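# Slide the spoon handle-first into the folded napkin's pocket

## Task

Push the spoon deep into the napkin's pocket with the handle leading. It must enter at the fold of the turned-down corner and end up lying between the complete top layer and the layers underneath. The napkin must keep its folds and stay roughly where it was, lying the same way. Dropping the spoon at any point means failure.

## Robot and tools

Robot: two arms. left_arm carries a five-finger left hand and right_arm a five-finger right hand; the left hand mirrors the right one. Bases, in the scene frame: left_arm at (+0.003, +0.255, +0.001) m, right_arm at (+0.004, -0.265, -0.003) m, both turned almost not at all. Scene frame: origin at table-top height, halfway between the arms' nominal bases; +z is up, +x points out over the table, and left_arm sits on the +y side. Image left or right does not match arm names. A fixed post stands behind the arms and a camera stand sits between them just behind the bases. Do not strike either one.

Hand point: a spot that moves with each palm, 0.15 m out from the wrist face along the fingers and 0.05 m in front of the palm. Its +z runs along straight fingers, +y points out of the palm, and +x runs across the palm away from the thumb on the right hand but toward the thumb on the left hand. Straight fingers end 0.06 to 0.07 m past the point, with their centre lines 0.06 m behind it along -y. A wrist bracket on the little-finger side can also touch things.

execute_actions(actions, cameras): actions is a list of actions. Each action is a table of up to 15 rows, and each row is one 1/30 s step; a short table repeats its final row up to step 15. Each row holds 28 numbers in [-1, 1], covering both arms even when only one moves, in this order: left_arm dx, dy, dz, rx, ry, rz; left hand little, ring, middle, index, thumb_bend, thumb_turn, force_limit, speed; then the same 14 for right_arm. The six pose numbers are an offset, not a pose. They count from that arm's Hand target as it stood when the action began, along that Hand target's own axes. Every row of an action counts from that same start, so sending an offset again moves the arm further. Scale: 1.0 is 0.6 m for dx, dy, dz, and 180 degrees for the rotation vector rx, ry, rz. Six zeros ask nothing new of that arm, but an execute_actions call re-requests its Hand target.

Hand numbers are absolute targets, not offsets. For the fingers and thumb_bend, +1 is straight and -1 is curled. For thumb_turn, +1 is beside the palm and -1 is in front of it, opposite the fingers. force_limit runs from about 0 N at -1 to 10 N at +1 (15 N for the two thumb motors). speed climbs from nearly zero at -1 to full at +0.48 and stays full up to +1; a full stroke takes 0.49 s. There is no 'unchanged' value: to keep a hand as it is, repeat the last eight hand numbers you actually ran. If none have run yet, send hand_measured followed by hand_force_limit and hand_speed. With the thumb in front of the palm, the hand can enclose things about 0.035 to 0.065 m thick, or a handle down to about 0.025 m. Thumb tip and index pad can pinch light objects. For a soft grip, close at speed -0.94 or below. To grip harder, raise force_limit and send a more closed target; to loosen, send a more open one.

move(target, speed, blend, blocking, cameras): target is one 28-number row or a list of up to 15 rows. Every row is an offset from the same Hand targets, not from the row before. speed is the top path speed in m/s, 0.002 to 4.3, default 0.25; turning is capped at twice that in rad/s. Give one value or one per target. blend, in metres, rounds corners in a list; 0 means stop at each target. All paths finish together and are cut off after 10 s. Moves do not avoid obstacles or the other arm. Faster moves stray more and hit harder. blocking=false returns after about 0.5 s while the motion continues. The result adds a 'move:' line giving the ending (done, off_target, moving, held, fault) and limits (paced = pose clipped, held = steps withheld).

wait(seconds): lets the scene run, 0 to 3600 s, sending nothing new. stop(): brakes a running move. zoom_image(camera, region): enlarges [x0, y0, x1, y1] in pixels of that camera's newest image, at most 504 by 504. show_instructions(): shows the reference pages. finished_scene(scene=1): ends the scene for good. Cameras: cam_head_left, cam_head_right, cam_high, cam_left_wrist, cam_right_wrist, all 672x504. Images come back when actions is empty or when cameras asks for them.

Results: end_effector_position (m) and end_effector_quat_wxyz are in each arm's own base frame and can be a few centimetres off. Hand target is the last commanded pose after clipping, and the next offsets count from it. hand_measured, hand_stopped_by (moving, target, force, stalled, fault) and hand_load_n (N at the fingertip, positive when pushed open) each hold six values in motor order. A grip that slips shows as hand_load_n dropping toward 0. Joint torques and velocities are also reported.

Cautions: each arm follows poses loosely, often settling 1 to 3 cm low (up to 5 cm), and may sag under load. Orientation is clipped to within 40 degrees of the current one each step. A stopped arm keeps pressing until you command it back past its hand point. Joint limits (rad): waist ±2.880, shoulder 0 to 3.142, elbow 0 to 3.019, wrist pitch -1.693 to 1.571, wrist yaw ±1.571, wrist roll ±2.094. Long holds, stretched arms and pushing at unreachable poses heat the motors. A MOTOR HOT line appears at 85 °C, and at 100 °C the arm goes limp for 30 to 60 s. Avoid dropping the spoon even a few millimetres, releasing moving items, hard hits and pushes, contact between the two hands, and anything leaving the table. Loose objects may sometimes be nudged by outside disturbances.

Each tool is called after "Emit:" as a command line: name --argument value for each argument, lists and objects as JSON in quotes; but a table of rows of numbers goes row by row, as --pt "numbers of a row", without its own name.

Reference images:

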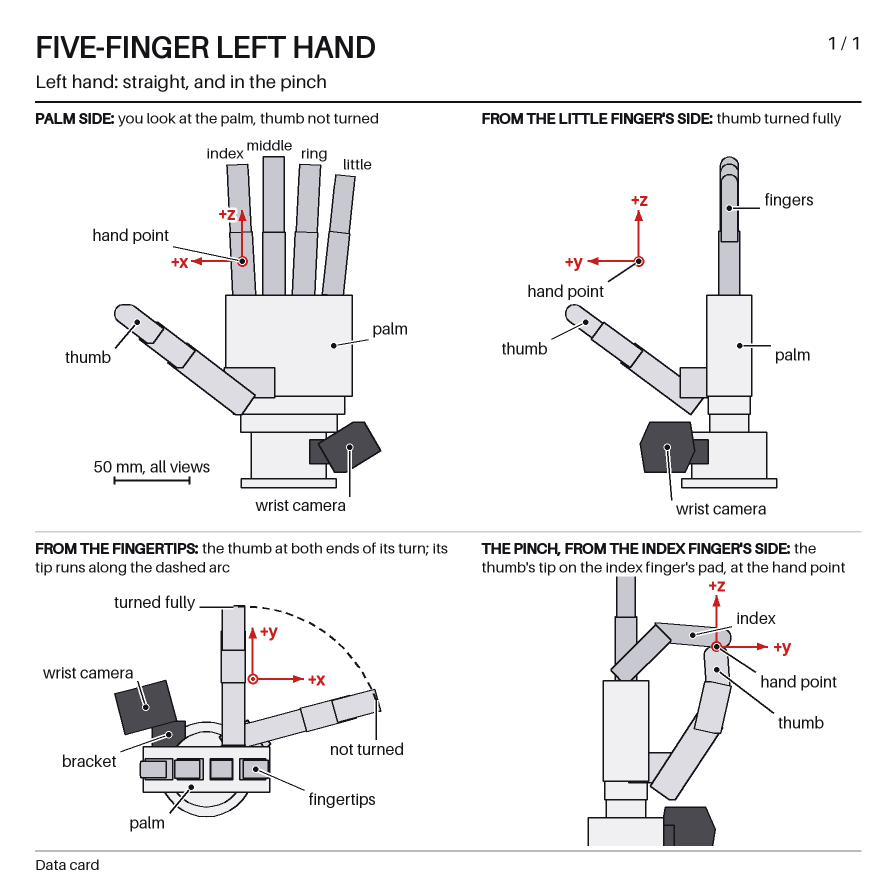

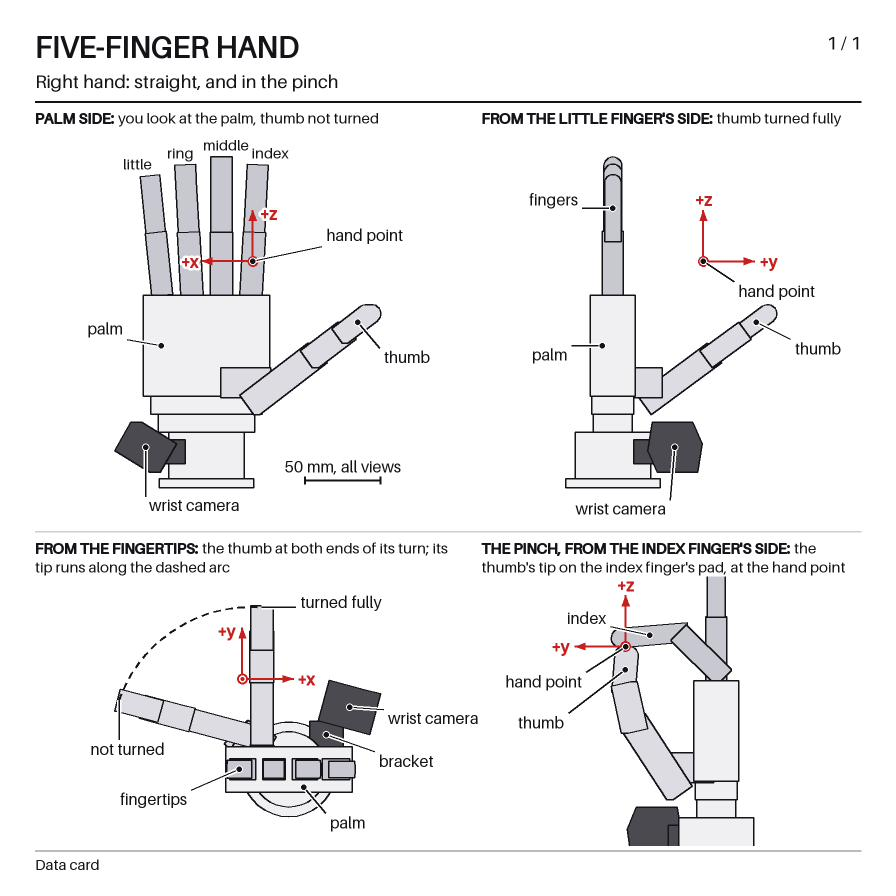

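## Session

Emit:
execute_actions --actions '[]'

Scene clock: 0.00 s.
left_arm: end_effector_position=(+0.4760, -0.1090, +0.2373) hand_measured=(+1.000, +1.000, +1.000, +1.000, +1.000, +1.000) hand_load_n=(+0.0, +0.0, +0.0, +0.0, +0.0, +0.0) hand_stopped_by=(target, target, target, target, target, target) hand_force_limit=0.00 hand_speed=-0.80 end_effector_quat_wxyz=(+0.082, +0.980, +0.162, -0.085) | right_arm: end_effector_position=(+0.2765, +0.0054, +0.3757) hand_measured=(+1.000, +1.000, +1.000, +1.000, +1.000, +1.000) hand_load_n=(+0.0, +0.0, +0.0, +0.0, +0.0, +0.0) hand_stopped_by=(target, target, target, target, target, target) hand_force_limit=0.00 hand_speed=-0.80 end_effector_quat_wxyz=(-0.316, +0.881, -0.190, +0.296)
Joint positions: left_arm=[-0.056 1.554 1.52 -1.67 0.196 -1.941] | right_arm=[-0.278 0.779 1.219 -1.341 -0.648 -1.191]
Joint velocities: within noise
Joint torques (N m): no reading
Heat: left arm: hottest waist 34 °C; right arm: hottest waist 32 °C.
Hand target: left_arm +0.4833, -0.1106, +0.2478; +0.088, +0.981, +0.158, -0.070 | right_arm +0.2797, +0.0055, +0.3938; -0.316, +0.876, -0.178, +0.318

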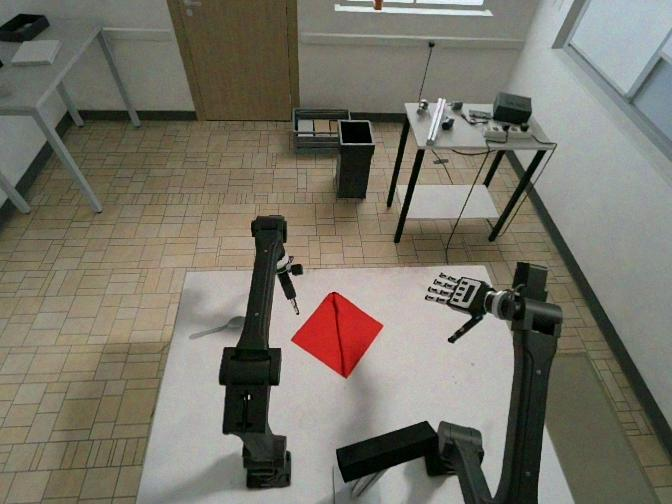

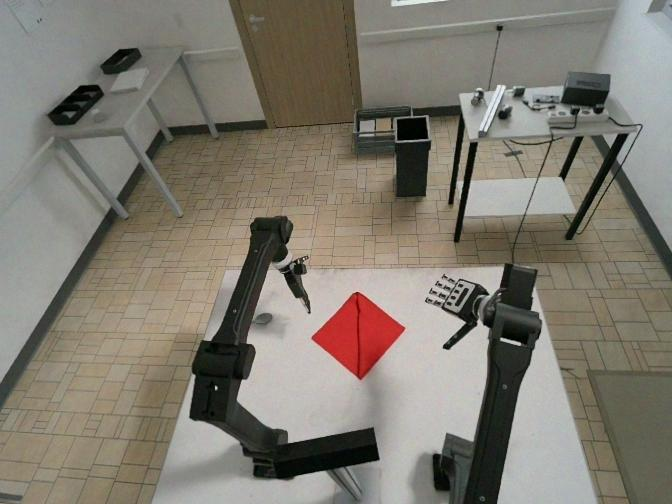

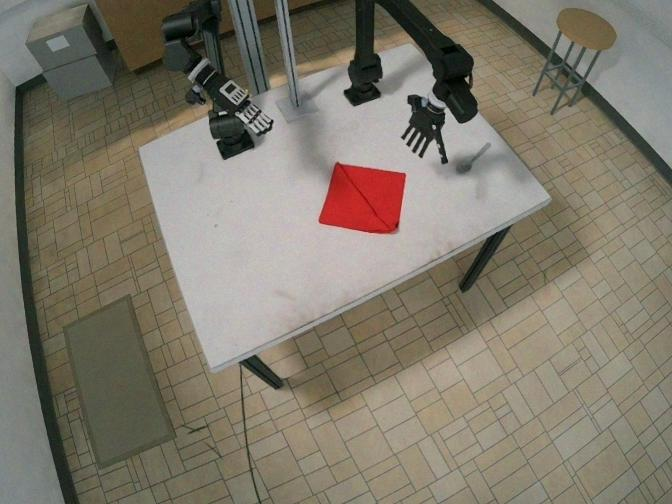

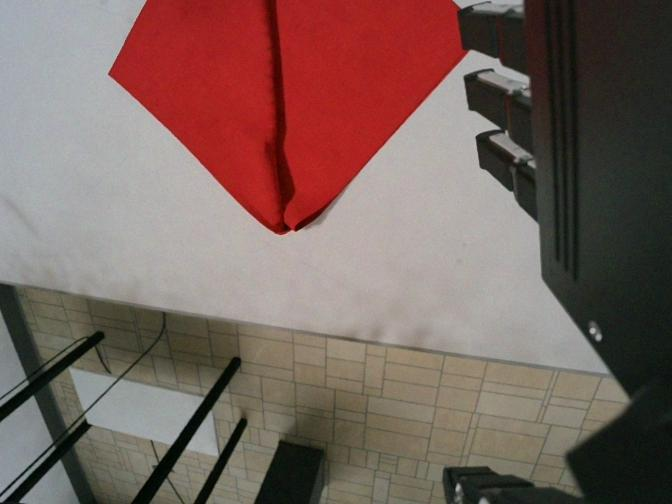

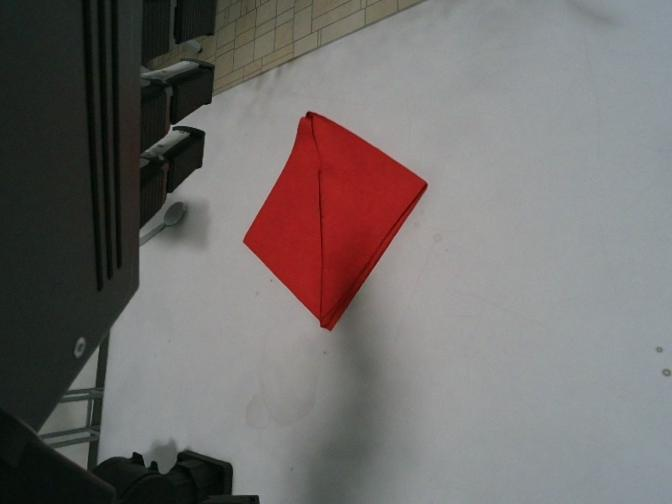

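Emit:
zoom_image --camera "cam_head_left" --region '[170, 260, 420, 440]'

Emit:
zoom_image --camera "cam_head_right" --region '[220, 260, 470, 440]'

Emit:
zoom_image --camera "cam_high" --region '[290, 80, 560, 280]'

Emit:
zoom_image --camera "cam_left_wrist" --region '[80, 0, 500, 260]'

Emit:
zoom_image --camera "cam_right_wrist" --region '[130, 90, 450, 340]'

Scaled by 2.016 from the camera's image (finer frame: 960x720).

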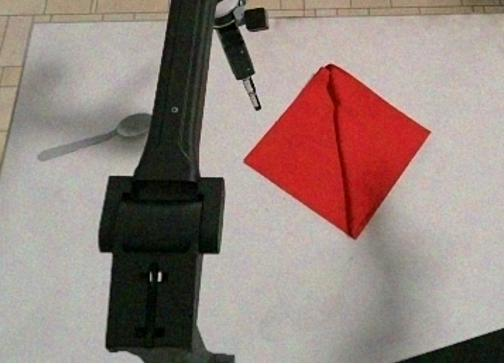

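Scaled by 2.016 from the camera's image (finer frame: 960x720).

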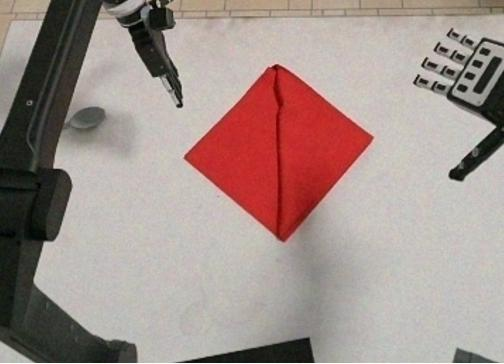

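Scaled by 1.867 from the camera's image (finer frame: 960x720).

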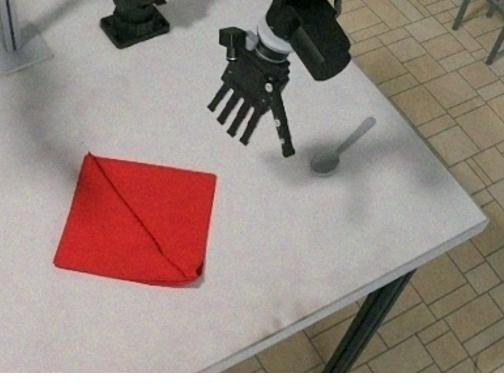

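Scaled by 1.200 from the camera's image (finer frame: 960x720).

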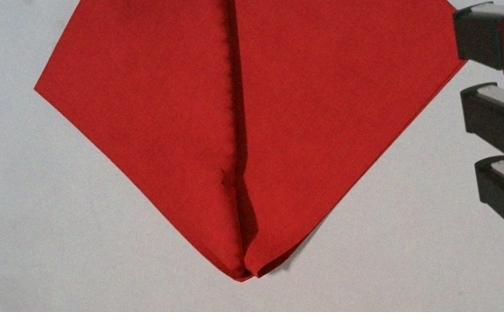

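Scaled by 1.575 from the camera's image (finer frame: 960x720).

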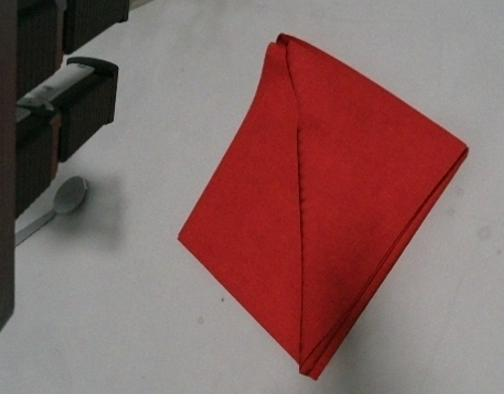

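Emit:
move --target '[0.072,-0.442,-0.132,0.233,0.202,0.584,1,1,1,1,1,1,0,-0.8,0,0,0,0,0,0,1,1,1,1,1,1,0,-0.8]' --speed 0.2 --cameras '["all"]'

Scene clock: 12.47 s.
left_arm: end_effector_position=(+0.4441, +0.1637, +0.2691) hand_measured=(+1.000, +1.000, +1.000, +1.000, +1.000, +1.000) hand_load_n=(+0.0, +0.0, +0.0, +0.0, -0.5, +0.0) hand_stopped_by=(target, target, target, target, target, target) hand_force_limit=0.00 hand_speed=-0.80 end_effector_quat_wxyz=(-0.224, +0.676, -0.662, +0.233) | right_arm: end_effector_position=(+0.2765, +0.0054, +0.3757) hand_measured=(+1.000, +1.000, +1.000, +1.000, +1.000, +1.000) hand_load_n=(-0.5, +0.0, -0.5, +0.0, +0.0, +0.0) hand_stopped_by=(target, target, target, target, target, target) hand_force_limit=0.00 hand_speed=-0.80 end_effector_quat_wxyz=(-0.316, +0.881, -0.190, +0.296)
Joint positions: left_arm=[0.488 1.332 1.347 -0.99 0.296 0.376] | right_arm=[-0.278 0.779 1.219 -1.341 -0.648 -1.191]
Joint torques (N m): left_arm=[1.26 -11.93 9.58 1.81 0.49 0.1] | right_arm=[-0.44 -1.85 10.85 1.02 -0.43 -0.07]
Heat: left arm: hottest waist 34 °C; right arm: hottest waist 32 °C.
Hand target: left_arm +0.4471, +0.1655, +0.2782; -0.242, +0.664, -0.665, +0.241 | right_arm +0.2797, +0.0055, +0.3938; -0.316, +0.876, -0.178, +0.318
Off the commanded pose: left_arm 0.010 m, 3 deg | right_arm 0.018 m, 3 deg.
move: off_target (left_arm)

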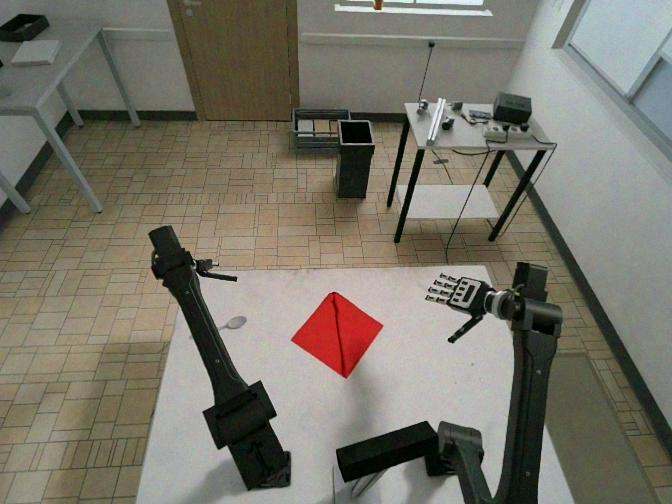

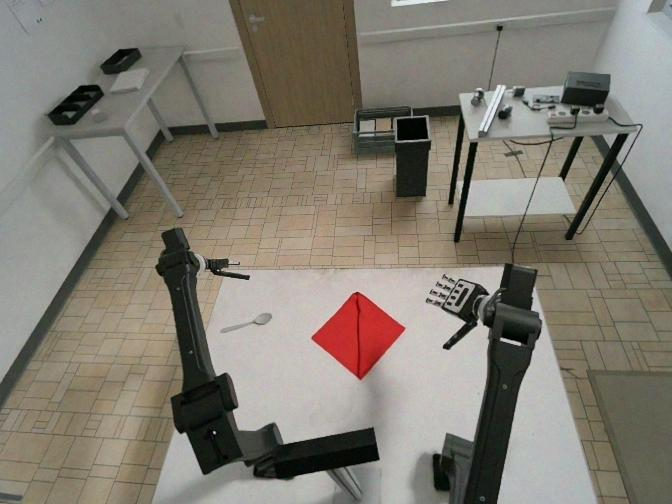

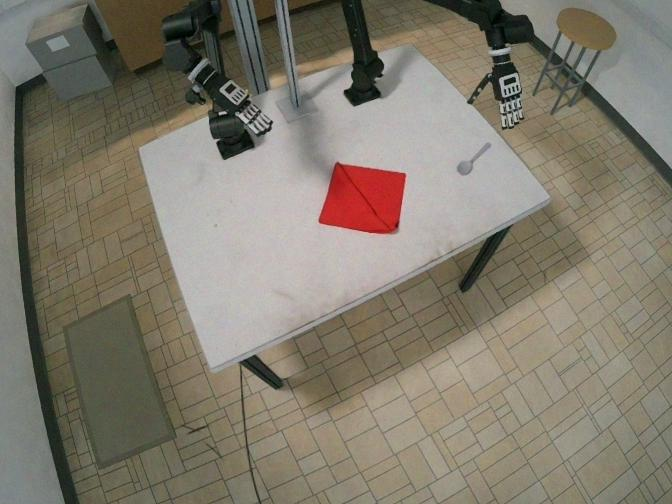

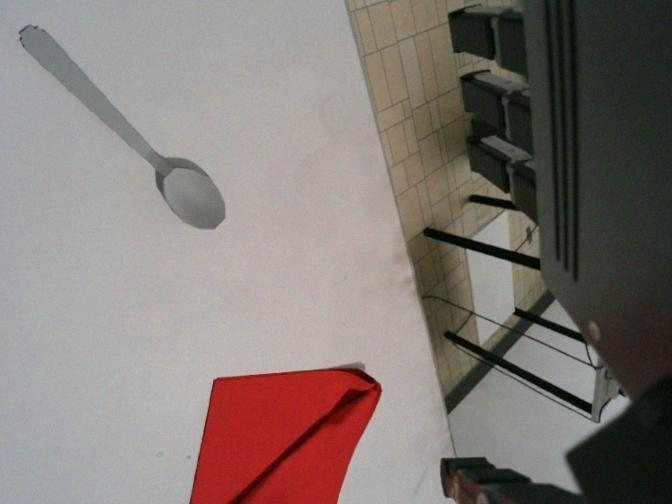

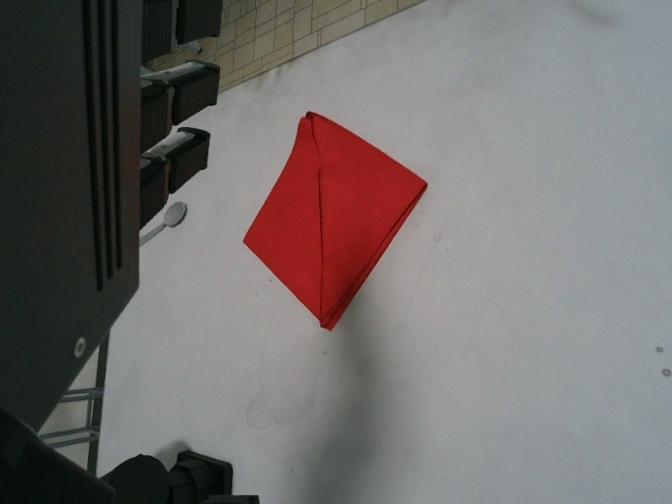

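Emit:
zoom_image --camera "cam_left_wrist" --region '[0, 0, 300, 250]'

Emit:
zoom_image --camera "cam_left_wrist" --region '[180, 340, 400, 504]'

Emit:
zoom_image --camera "cam_head_right" --region '[200, 250, 420, 400]'

Emit:
zoom_image --camera "cam_high" --region '[300, 60, 540, 260]'

Scaled by 1.680 from the camera's image (finer frame: 960x720).

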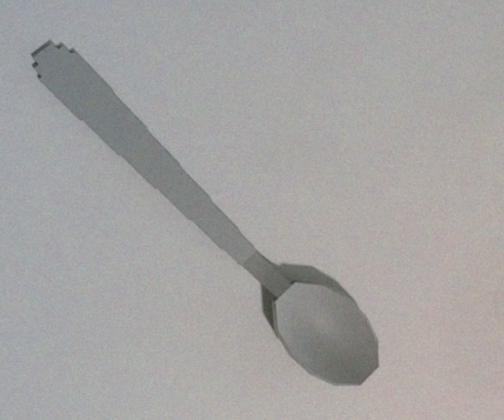

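Scaled by 2.291 from the camera's image (finer frame: 960x720).

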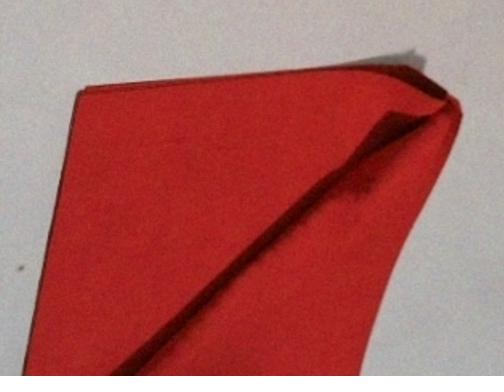

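Scaled by 2.291 from the camera's image (finer frame: 960x720).

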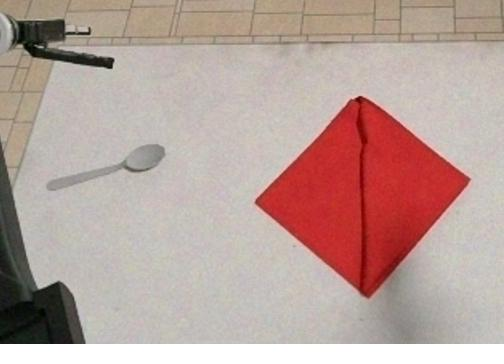

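Scaled by 2.100 from the camera's image (finer frame: 960x720).

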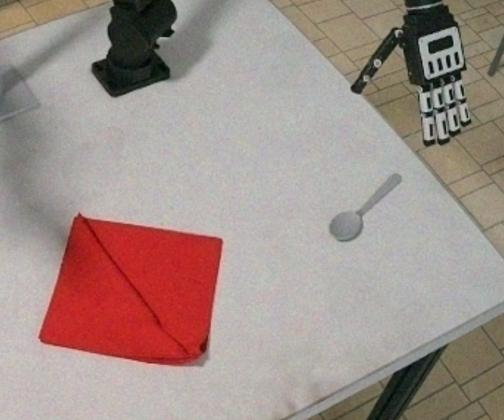

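Emit:
zoom_image --camera "cam_right_wrist" --region '[240, 200, 400, 340]'

Emit:
zoom_image --camera "cam_right_wrist" --region '[260, 100, 400, 220]'

Scaled by 3.150 from the camera's image (finer frame: 960x720).

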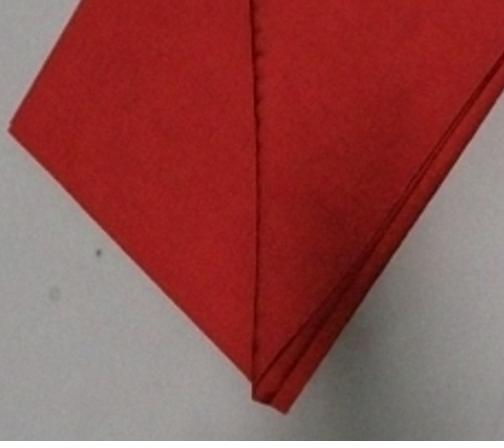

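Scaled by 3.600 from the camera's image (finer frame: 960x720).

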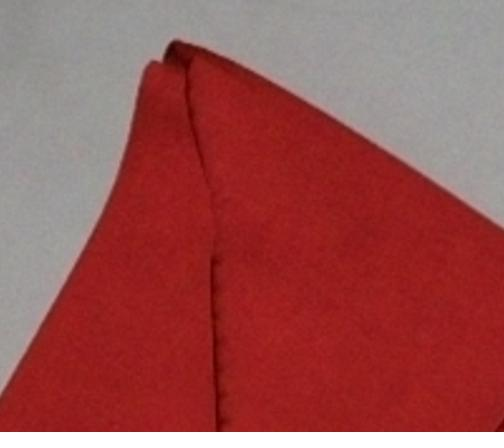

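Emit:
move --target '[0.0083,0.0887,0.204,0.1105,-0.0599,-0.0503,-1,-1,0.4,0.4,0.5,-1,0,-0.3,0,0,0,0,0,0,1,1,1,1,1,1,0,-0.8]' --speed 0.2 --cameras '["all"]'

Scene clock: 20.90 s.
left_arm: end_effector_position=(+0.4795, +0.1598, +0.1477) hand_measured=(-1.000, -1.000, +0.400, +0.400, +0.500, -1.000) hand_load_n=(+0.0, +0.0, +0.0, +0.0, +0.0, +0.0) hand_stopped_by=(target, target, target, target, target, target) hand_force_limit=0.00 hand_speed=-0.30 end_effector_quat_wxyz=(-0.387, +0.686, -0.538, +0.301) | right_arm: end_effector_position=(+0.2765, +0.0054, +0.3757) hand_measured=(+1.000, +1.000, +1.000, +1.000, +1.000, +1.000) hand_load_n=(+0.0, +0.0, +0.0, +0.0, +0.0, +0.0) hand_stopped_by=(target, target, target, target, target, target) hand_force_limit=0.00 hand_speed=-0.80 end_effector_quat_wxyz=(-0.316, +0.881, -0.190, +0.296)
Joint positions: left_arm=[0.432 1.264 0.795 -0.085 0.161 0.103] | right_arm=[-0.278 0.779 1.219 -1.341 -0.648 -1.191]
Joint torques (N m): left_arm=[0.26 -7.88 9.11 2.4 -0.16 -0.13] | right_arm=[-0.32 -1.73 10.78 1.06 -0.43 -0.08]
Heat: left arm: hottest waist 34 °C; right arm: hottest waist 32 °C.
Hand target: left_arm +0.4848, +0.1606, +0.1502; -0.394, +0.683, -0.534, +0.307 | right_arm +0.2797, +0.0055, +0.3938; -0.316, +0.876, -0.178, +0.318
Off the commanded pose: left_arm 0.006 m, 1 deg | right_arm 0.018 m, 3 deg.
move: done

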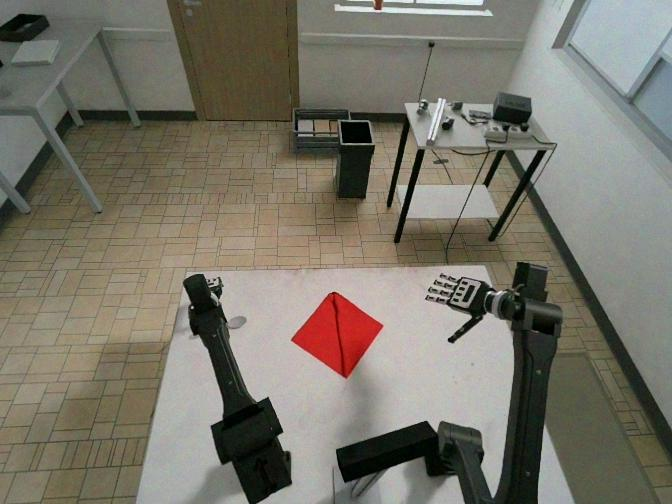

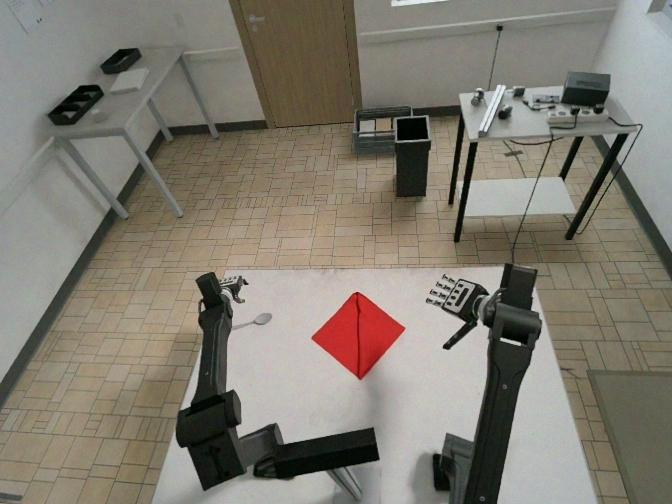

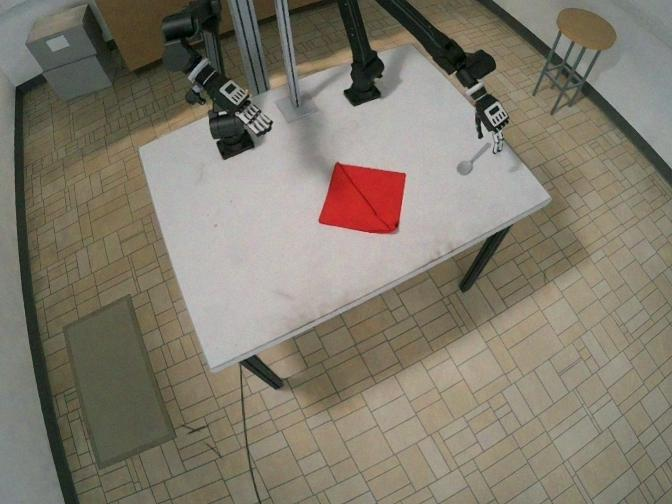

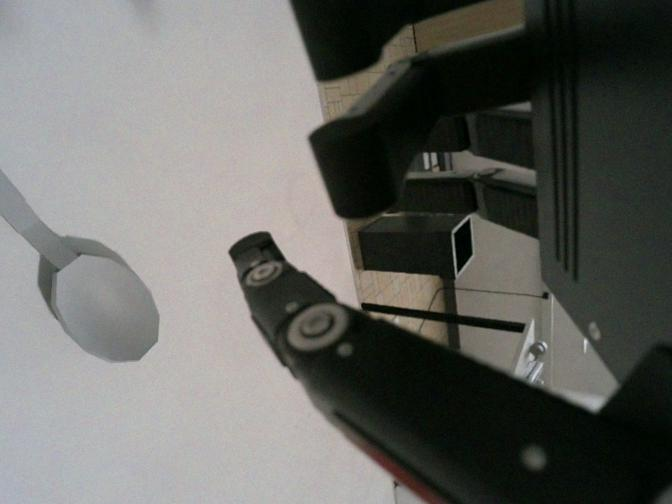

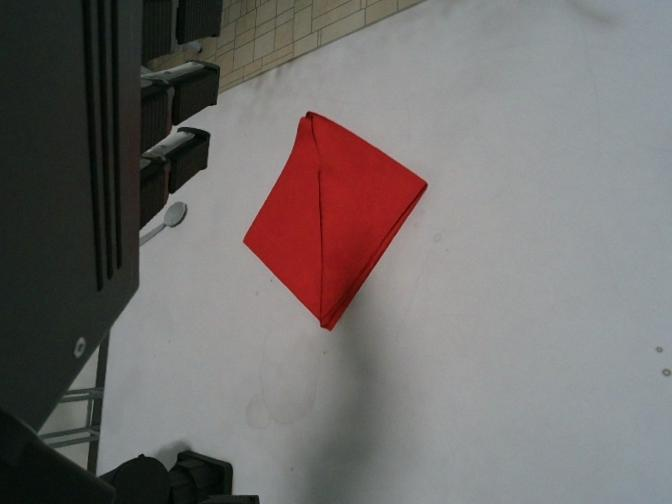

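Emit:
move --target '[0.119,0.072,-0.0245,0,-0.077,-0.0444,-1,-1,0.4,0.4,0.5,-1,0,-0.3,0,0,0,0,0,0,1,1,1,1,1,1,0,-0.8]' --speed 0.2 --cameras '["cam_left_wrist","cam_head_left","cam_head_right"]'

Scene clock: 26.10 s.
left_arm: end_effector_position=(+0.4638, +0.0832, +0.1094) hand_measured=(-1.000, -1.000, +0.400, +0.400, +0.500, -1.000) hand_load_n=(+0.0, +0.0, +0.0, +0.0, +0.0, +0.0) hand_stopped_by=(target, target, target, target, target, target) hand_force_limit=0.00 hand_speed=-0.30 end_effector_quat_wxyz=(-0.423, +0.754, -0.444, +0.238) | right_arm: end_effector_position=(+0.2765, +0.0054, +0.3757) hand_measured=(+1.000, +1.000, +1.000, +1.000, +1.000, +1.000) hand_load_n=(+0.0, +0.0, -0.5, +0.0, +0.0, +0.0) hand_stopped_by=(target, target, target, target, target, target) hand_force_limit=0.00 hand_speed=-0.80 end_effector_quat_wxyz=(-0.316, +0.881, -0.190, +0.296)
Joint positions: left_arm=[0.127 1.212 0.651 -0.035 -0.336 -0.2] | right_arm=[-0.278 0.779 1.219 -1.341 -0.648 -1.191]
Joint torques (N m): left_arm=[0.15 -8.06 8.83 2.1 -0.46 -0.11] | right_arm=[-0.5 -1.67 10.82 1.02 -0.42 -0.07]
Heat: left arm: hottest waist 34 °C; right arm: hottest waist 32 °C.
Hand target: left_arm +0.4687, +0.0830, +0.1201; -0.433, +0.750, -0.434, +0.249 | right_arm +0.2797, +0.0055, +0.3938; -0.316, +0.876, -0.178, +0.318
Off the commanded pose: left_arm 0.012 m, 2 deg | right_arm 0.018 m, 3 deg.
move: off_target (left_arm)
Images, in order (width x height): cam_head_left 672x504, cam_head_right 672x504, cam_left_wrist 672x504.

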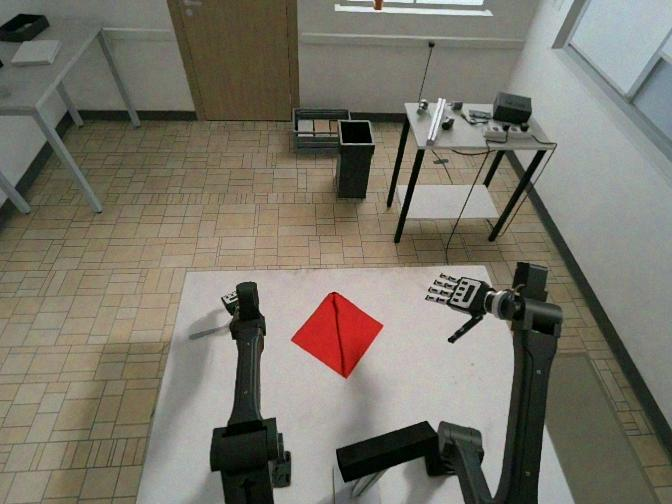

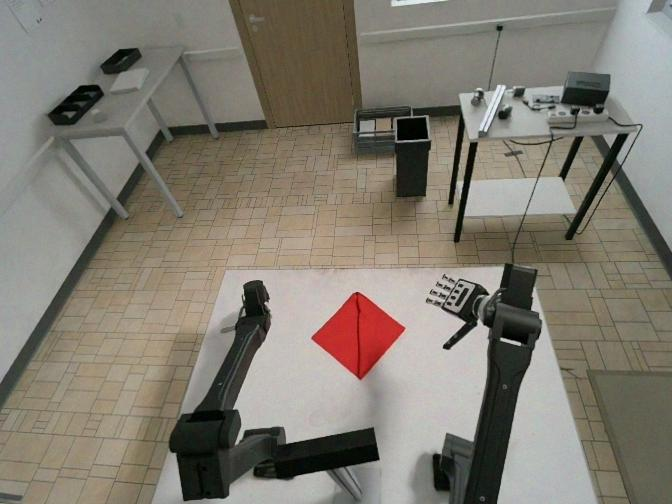

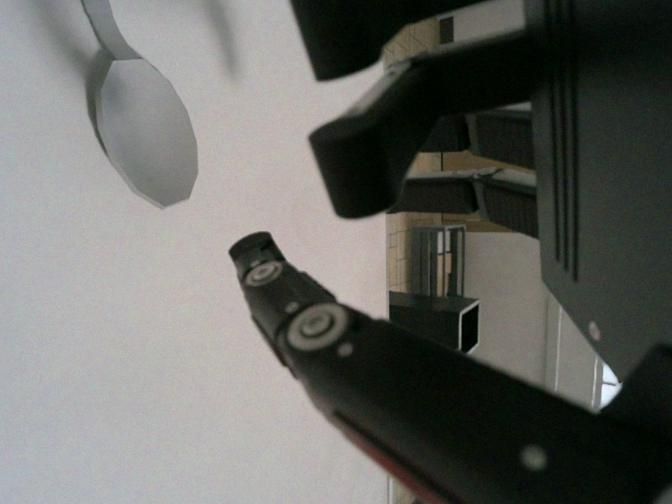

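Emit:
move --target '[-0.056,0.040,0.0647,0,0.0433,0.025,-1,-1,0.4,0.4,0.5,-1,0,-0.3,0,0,0,0,0,0,1,1,1,1,1,1,0,-0.8]' --speed 0.15 --cameras '["cam_left_wrist","cam_high","cam_head_right"]'

Scene clock: 30.20 s.
left_arm: end_effector_position=(+0.4672, +0.1151, +0.0782) hand_measured=(-1.000, -1.000, +0.400, +0.400, +0.500, -1.000) hand_load_n=(+0.0, +0.0, +0.0, +0.0, +0.0, +0.0) hand_stopped_by=(target, target, target, target, target, target) hand_force_limit=0.00 hand_speed=-0.30 end_effector_quat_wxyz=(-0.401, +0.719, -0.492, +0.283) | right_arm: end_effector_position=(+0.2765, +0.0054, +0.3757) hand_measured=(+1.000, +1.000, +1.000, +1.000, +1.000, +1.000) hand_load_n=(+0.0, +0.0, +0.0, +0.0, +0.0, -0.5) hand_stopped_by=(target, target, target, target, target, target) hand_force_limit=0.00 hand_speed=-0.80 end_effector_quat_wxyz=(-0.316, +0.881, -0.190, +0.296)
Joint positions: left_arm=[0.29 1.304 0.608 0.15 -0.057 -0.049] | right_arm=[-0.278 0.779 1.219 -1.341 -0.648 -1.191]
Joint torques (N m): left_arm=[1.44 -6.89 8.28 2.39 0.15 0.11] | right_arm=[-0.44 -1.55 10.84 1.05 -0.43 -0.08]
Heat: left arm: hottest waist 34 °C; right arm: hottest waist 32 °C.
Hand target: left_arm +0.4705, +0.1230, +0.0799; -0.412, +0.714, -0.491, +0.282 | right_arm +0.2797, +0.0055, +0.3938; -0.316, +0.876, -0.178, +0.318
Off the commanded pose: left_arm 0.009 m, 1 deg | right_arm 0.018 m, 3 deg.
move: done
Images, in order (width x height): cam_head_right 672x504, cam_high 672x504, cam_left_wrist 672x504.

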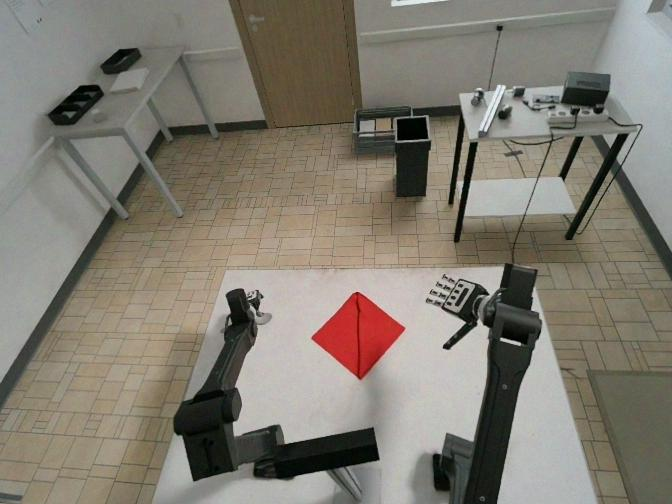

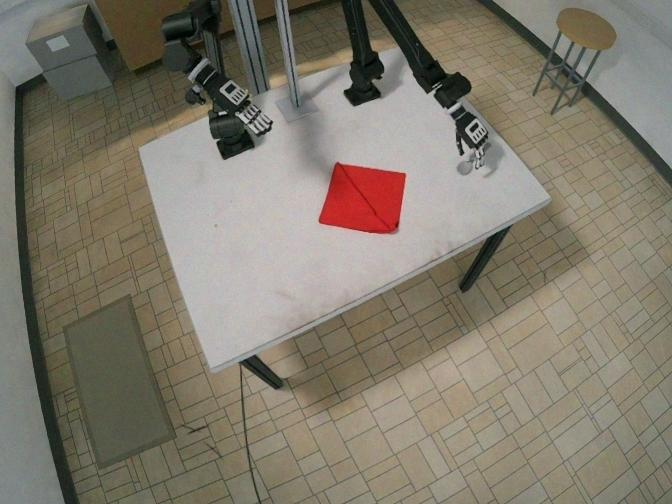

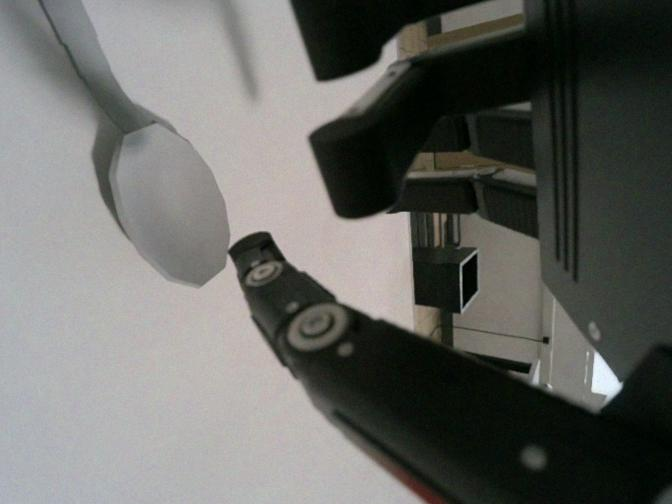

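Emit:
zoom_image --camera "cam_left_wrist" --region '[0, 0, 360, 320]'

Scaled by 1.400 from the camera's image (finer frame: 960x720).

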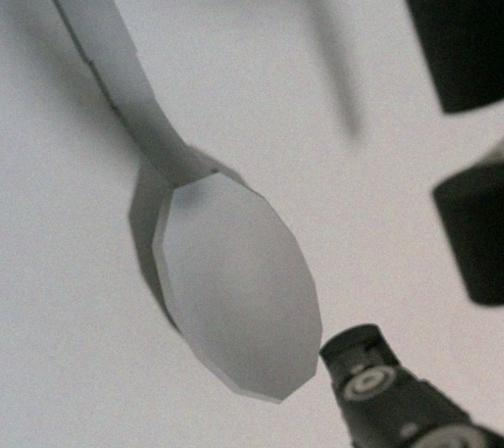

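Emit:
move --target '[-0.0157,0.0553,0.0173,0,0,0,1,1,0.4,0.4,0.5,-1,0,-0.3,0,0,0,0,0,0,1,1,1,1,1,1,0,-0.8]' --speed 0.1 --cameras '["cam_left_wrist","cam_head_left","cam_head_right"]'

Scene clock: 33.97 s.
left_arm: end_effector_position=(+0.4564, +0.1256, +0.0447) hand_measured=(+1.000, +1.000, +0.400, +0.400, +0.500, -1.000) hand_load_n=(+0.0, +0.0, +0.0, +0.0, +0.0, +0.0) hand_stopped_by=(target, target, target, target, target, target) hand_force_limit=0.00 hand_speed=-0.30 end_effector_quat_wxyz=(-0.402, +0.722, -0.488, +0.281) | right_arm: end_effector_position=(+0.2765, +0.0054, +0.3757) hand_measured=(+1.000, +1.000, +1.000, +1.000, +1.000, +1.000) hand_load_n=(+0.0, +0.0, +0.0, +0.0, +0.0, +0.0) hand_stopped_by=(target, target, target, target, target, target) hand_force_limit=0.00 hand_speed=-0.80 end_effector_quat_wxyz=(-0.316, +0.881, -0.190, +0.296)
Joint positions: left_arm=[0.325 1.372 0.548 0.278 -0.035 -0.037] | right_arm=[-0.278 0.779 1.219 -1.341 -0.648 -1.191]
Joint torques (N m): left_arm=[1.38 -7.12 7.51 2.4 0.17 0.11] | right_arm=[-0.44 -1.73 10.82 1.05 -0.43 -0.07]
Heat: left arm: hottest waist 34 °C; right arm: hottest elbow 33 °C.
Hand target: left_arm +0.4600, +0.1291, +0.0460; -0.412, +0.714, -0.491, +0.282 | right_arm +0.2797, +0.0055, +0.3938; -0.316, +0.876, -0.178, +0.318
Off the commanded pose: left_arm 0.005 m, 1 deg | right_arm 0.018 m, 3 deg.
move: done
Images, in order (width x height): cam_head_left 672x504, cam_head_right 672x504, cam_left_wrist 672x504.

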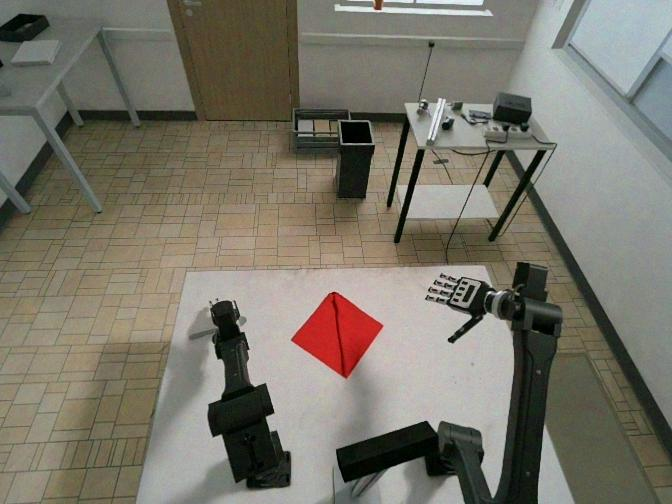

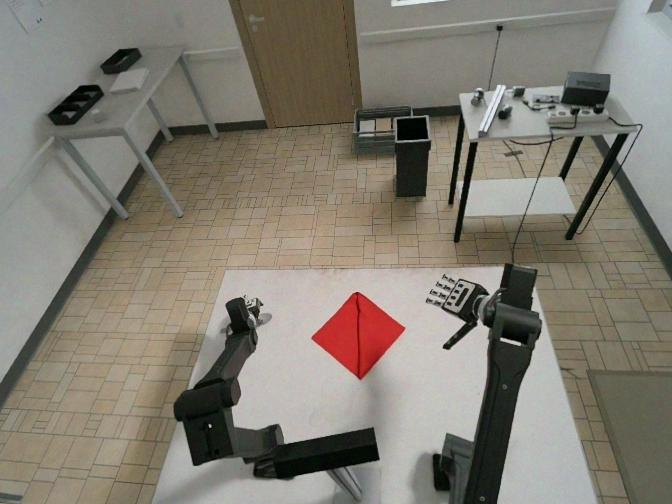

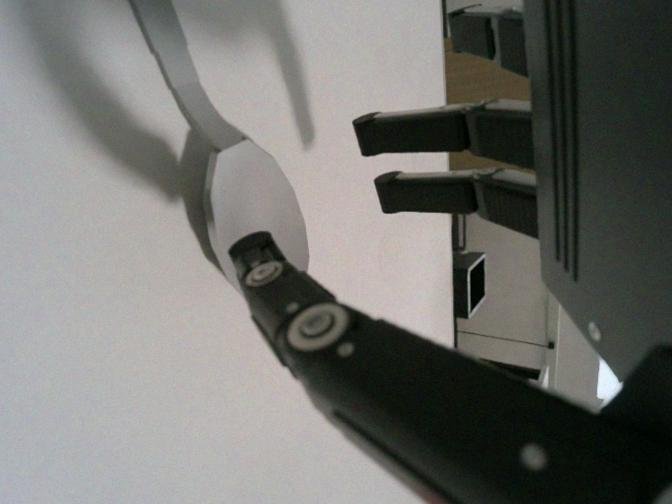

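Emit:
move --target '[0.0024,0.0353,0.0223,0,0,0,1,1,0.4,0.4,0.5,-1,0,-0.3,0,0,0,0,0,0,1,1,1,1,1,1,0,-0.8]' --speed 0.06 --cameras '["cam_left_wrist"]'

Scene clock: 35.60 s.
left_arm: end_effector_position=(+0.4571, +0.1259, +0.0201) hand_measured=(+1.000, +1.000, +0.400, +0.400, +0.500, -1.000) hand_load_n=(+0.0, -0.5, +0.0, +0.0, +0.0, +0.0) hand_stopped_by=(target, target, target, target, target, target) hand_force_limit=0.00 hand_speed=-0.30 end_effector_quat_wxyz=(-0.402, +0.722, -0.488, +0.281) | right_arm: end_effector_position=(+0.2765, +0.0054, +0.3757) hand_measured=(+1.000, +1.000, +1.000, +1.000, +1.000, +1.000) hand_load_n=(+0.0, +0.0, +0.0, +0.0, +0.0, +0.0) hand_stopped_by=(target, target, target, target, target, target) hand_force_limit=0.00 hand_speed=-0.80 end_effector_quat_wxyz=(-0.316, +0.881, -0.190, +0.296)
Joint positions: left_arm=[0.325 1.448 0.526 0.377 -0.035 -0.037] | right_arm=[-0.278 0.779 1.219 -1.341 -0.648 -1.191]
Joint torques (N m): left_arm=[1.03 -7.65 6.8 2.45 0.01 0.1] | right_arm=[-0.38 -1.73 10.82 1.05 -0.43 -0.07]
Heat: left arm: hottest waist 34 °C; right arm: hottest elbow 33 °C.
Hand target: left_arm +0.4614, +0.1281, +0.0210; -0.412, +0.714, -0.491, +0.282 | right_arm +0.2797, +0.0055, +0.3938; -0.316, +0.876, -0.178, +0.318
Off the commanded pose: left_arm 0.005 m, 1 deg | right_arm 0.018 m, 3 deg.
move: done

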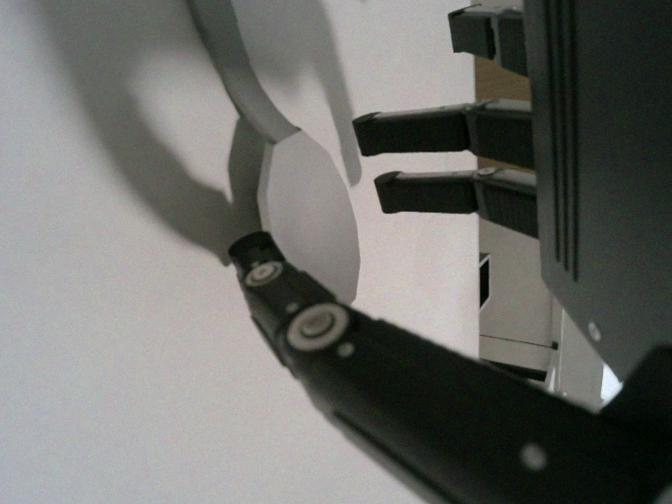

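Emit:
move --target '[0,0,0,0,0,0,1,1,0.1,0.1,0.5,-1,-0.6,-0.92,0,0,0,0,0,0,1,1,1,1,1,1,0,-0.8]' --speed 0.06 --cameras '["cam_left_wrist"]'

Scene clock: 38.00 s.
left_arm: end_effector_position=(+0.4576, +0.1253, +0.0204) hand_measured=(+1.000, +1.000, +0.132, +0.110, +0.500, -1.000) hand_load_n=(+0.5, +0.0, +1.5, +2.5, +3.0, +0.0) hand_stopped_by=(target, target, force, force, target, target) hand_force_limit=-0.60 hand_speed=-0.92 end_effector_quat_wxyz=(-0.402, +0.721, -0.488, +0.282) | right_arm: end_effector_position=(+0.2765, +0.0054, +0.3757) hand_measured=(+1.000, +1.000, +1.000, +1.000, +1.000, +1.000) hand_load_n=(+0.0, +0.0, +0.0, +0.0, +0.0, +0.0) hand_stopped_by=(target, target, target, target, target, target) hand_force_limit=0.00 hand_speed=-0.80 end_effector_quat_wxyz=(-0.316, +0.881, -0.190, +0.296)
Joint positions: left_arm=[0.323 1.448 0.526 0.378 -0.035 -0.037] | right_arm=[-0.278 0.779 1.219 -1.341 -0.648 -1.191]
Joint torques (N m): left_arm=[0.97 -7.59 6.87 2.4 0.01 0.1] | right_arm=[-0.38 -1.79 10.86 1.03 -0.43 -0.09]
Heat: left arm: hottest waist 33 °C; right arm: hottest elbow 33 °C.
Hand target: left_arm +0.4614, +0.1281, +0.0210; -0.412, +0.714, -0.491, +0.282 | right_arm +0.2797, +0.0055, +0.3938; -0.316, +0.876, -0.178, +0.318
Off the commanded pose: left_arm 0.005 m, 1 deg | right_arm 0.018 m, 3 deg.
move: done

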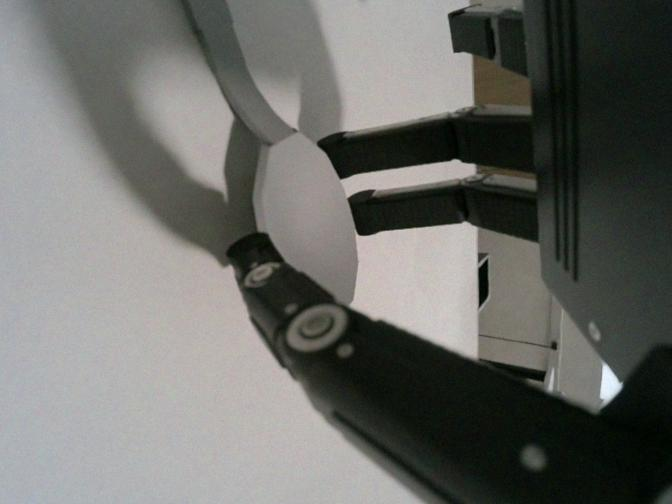

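Emit:
zoom_image --camera "cam_left_wrist" --region '[180, 100, 460, 340]'

Scaled by 1.800 from the camera's image (finer frame: 960x720).

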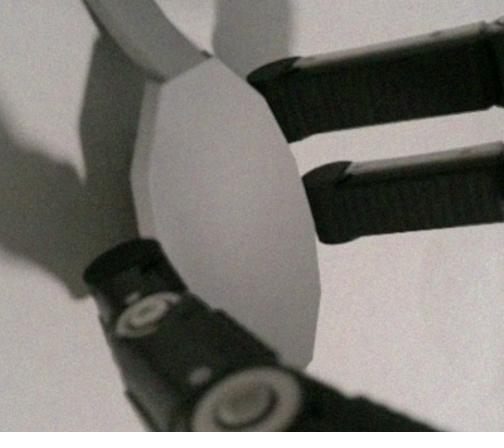

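Emit:
move --target '[0,0,0,0,0,0,1,1,0.0,0.0,0.5,-1,-0.2,-0.92,0,0,0,0,0,0,1,1,1,1,1,1,0,-0.8]' --speed 0.06

Scene clock: 39.10 s.
left_arm: end_effector_position=(+0.4579, +0.1254, +0.0207) hand_measured=(+1.000, +1.000, +0.104, +0.096, +0.502, -1.000) hand_load_n=(+0.0, +0.0, +4.5, +2.5, +6.0, +0.5) hand_stopped_by=(target, target, force, force, target, target) hand_force_limit=-0.20 hand_speed=-0.92 end_effector_quat_wxyz=(-0.403, +0.721, -0.488, +0.282) | right_arm: end_effector_position=(+0.2765, +0.0054, +0.3757) hand_measured=(+1.000, +1.000, +1.000, +1.000, +1.000, +1.000) hand_load_n=(+0.0, +0.0, +0.0, +0.0, +0.0, +0.0) hand_stopped_by=(target, target, target, target, target, target) hand_force_limit=0.00 hand_speed=-0.80 end_effector_quat_wxyz=(-0.316, +0.881, -0.190, +0.296)
Joint positions: left_arm=[0.323 1.448 0.526 0.38 -0.035 -0.037] | right_arm=[-0.278 0.779 1.219 -1.341 -0.648 -1.191]
Joint torques (N m): left_arm=[0.91 -7.53 6.8 2.39 0.02 0.1] | right_arm=[-0.44 -1.79 10.82 1.09 -0.42 -0.07]
Heat: left arm: hottest waist 33 °C; right arm: hottest elbow 33 °C.
Hand target: left_arm +0.4614, +0.1281, +0.0210; -0.412, +0.714, -0.491, +0.282 | right_arm +0.2797, +0.0055, +0.3938; -0.316, +0.876, -0.178, +0.318
Off the commanded pose: left_arm 0.004 m, 1 deg | right_arm 0.018 m, 3 deg.
move: done


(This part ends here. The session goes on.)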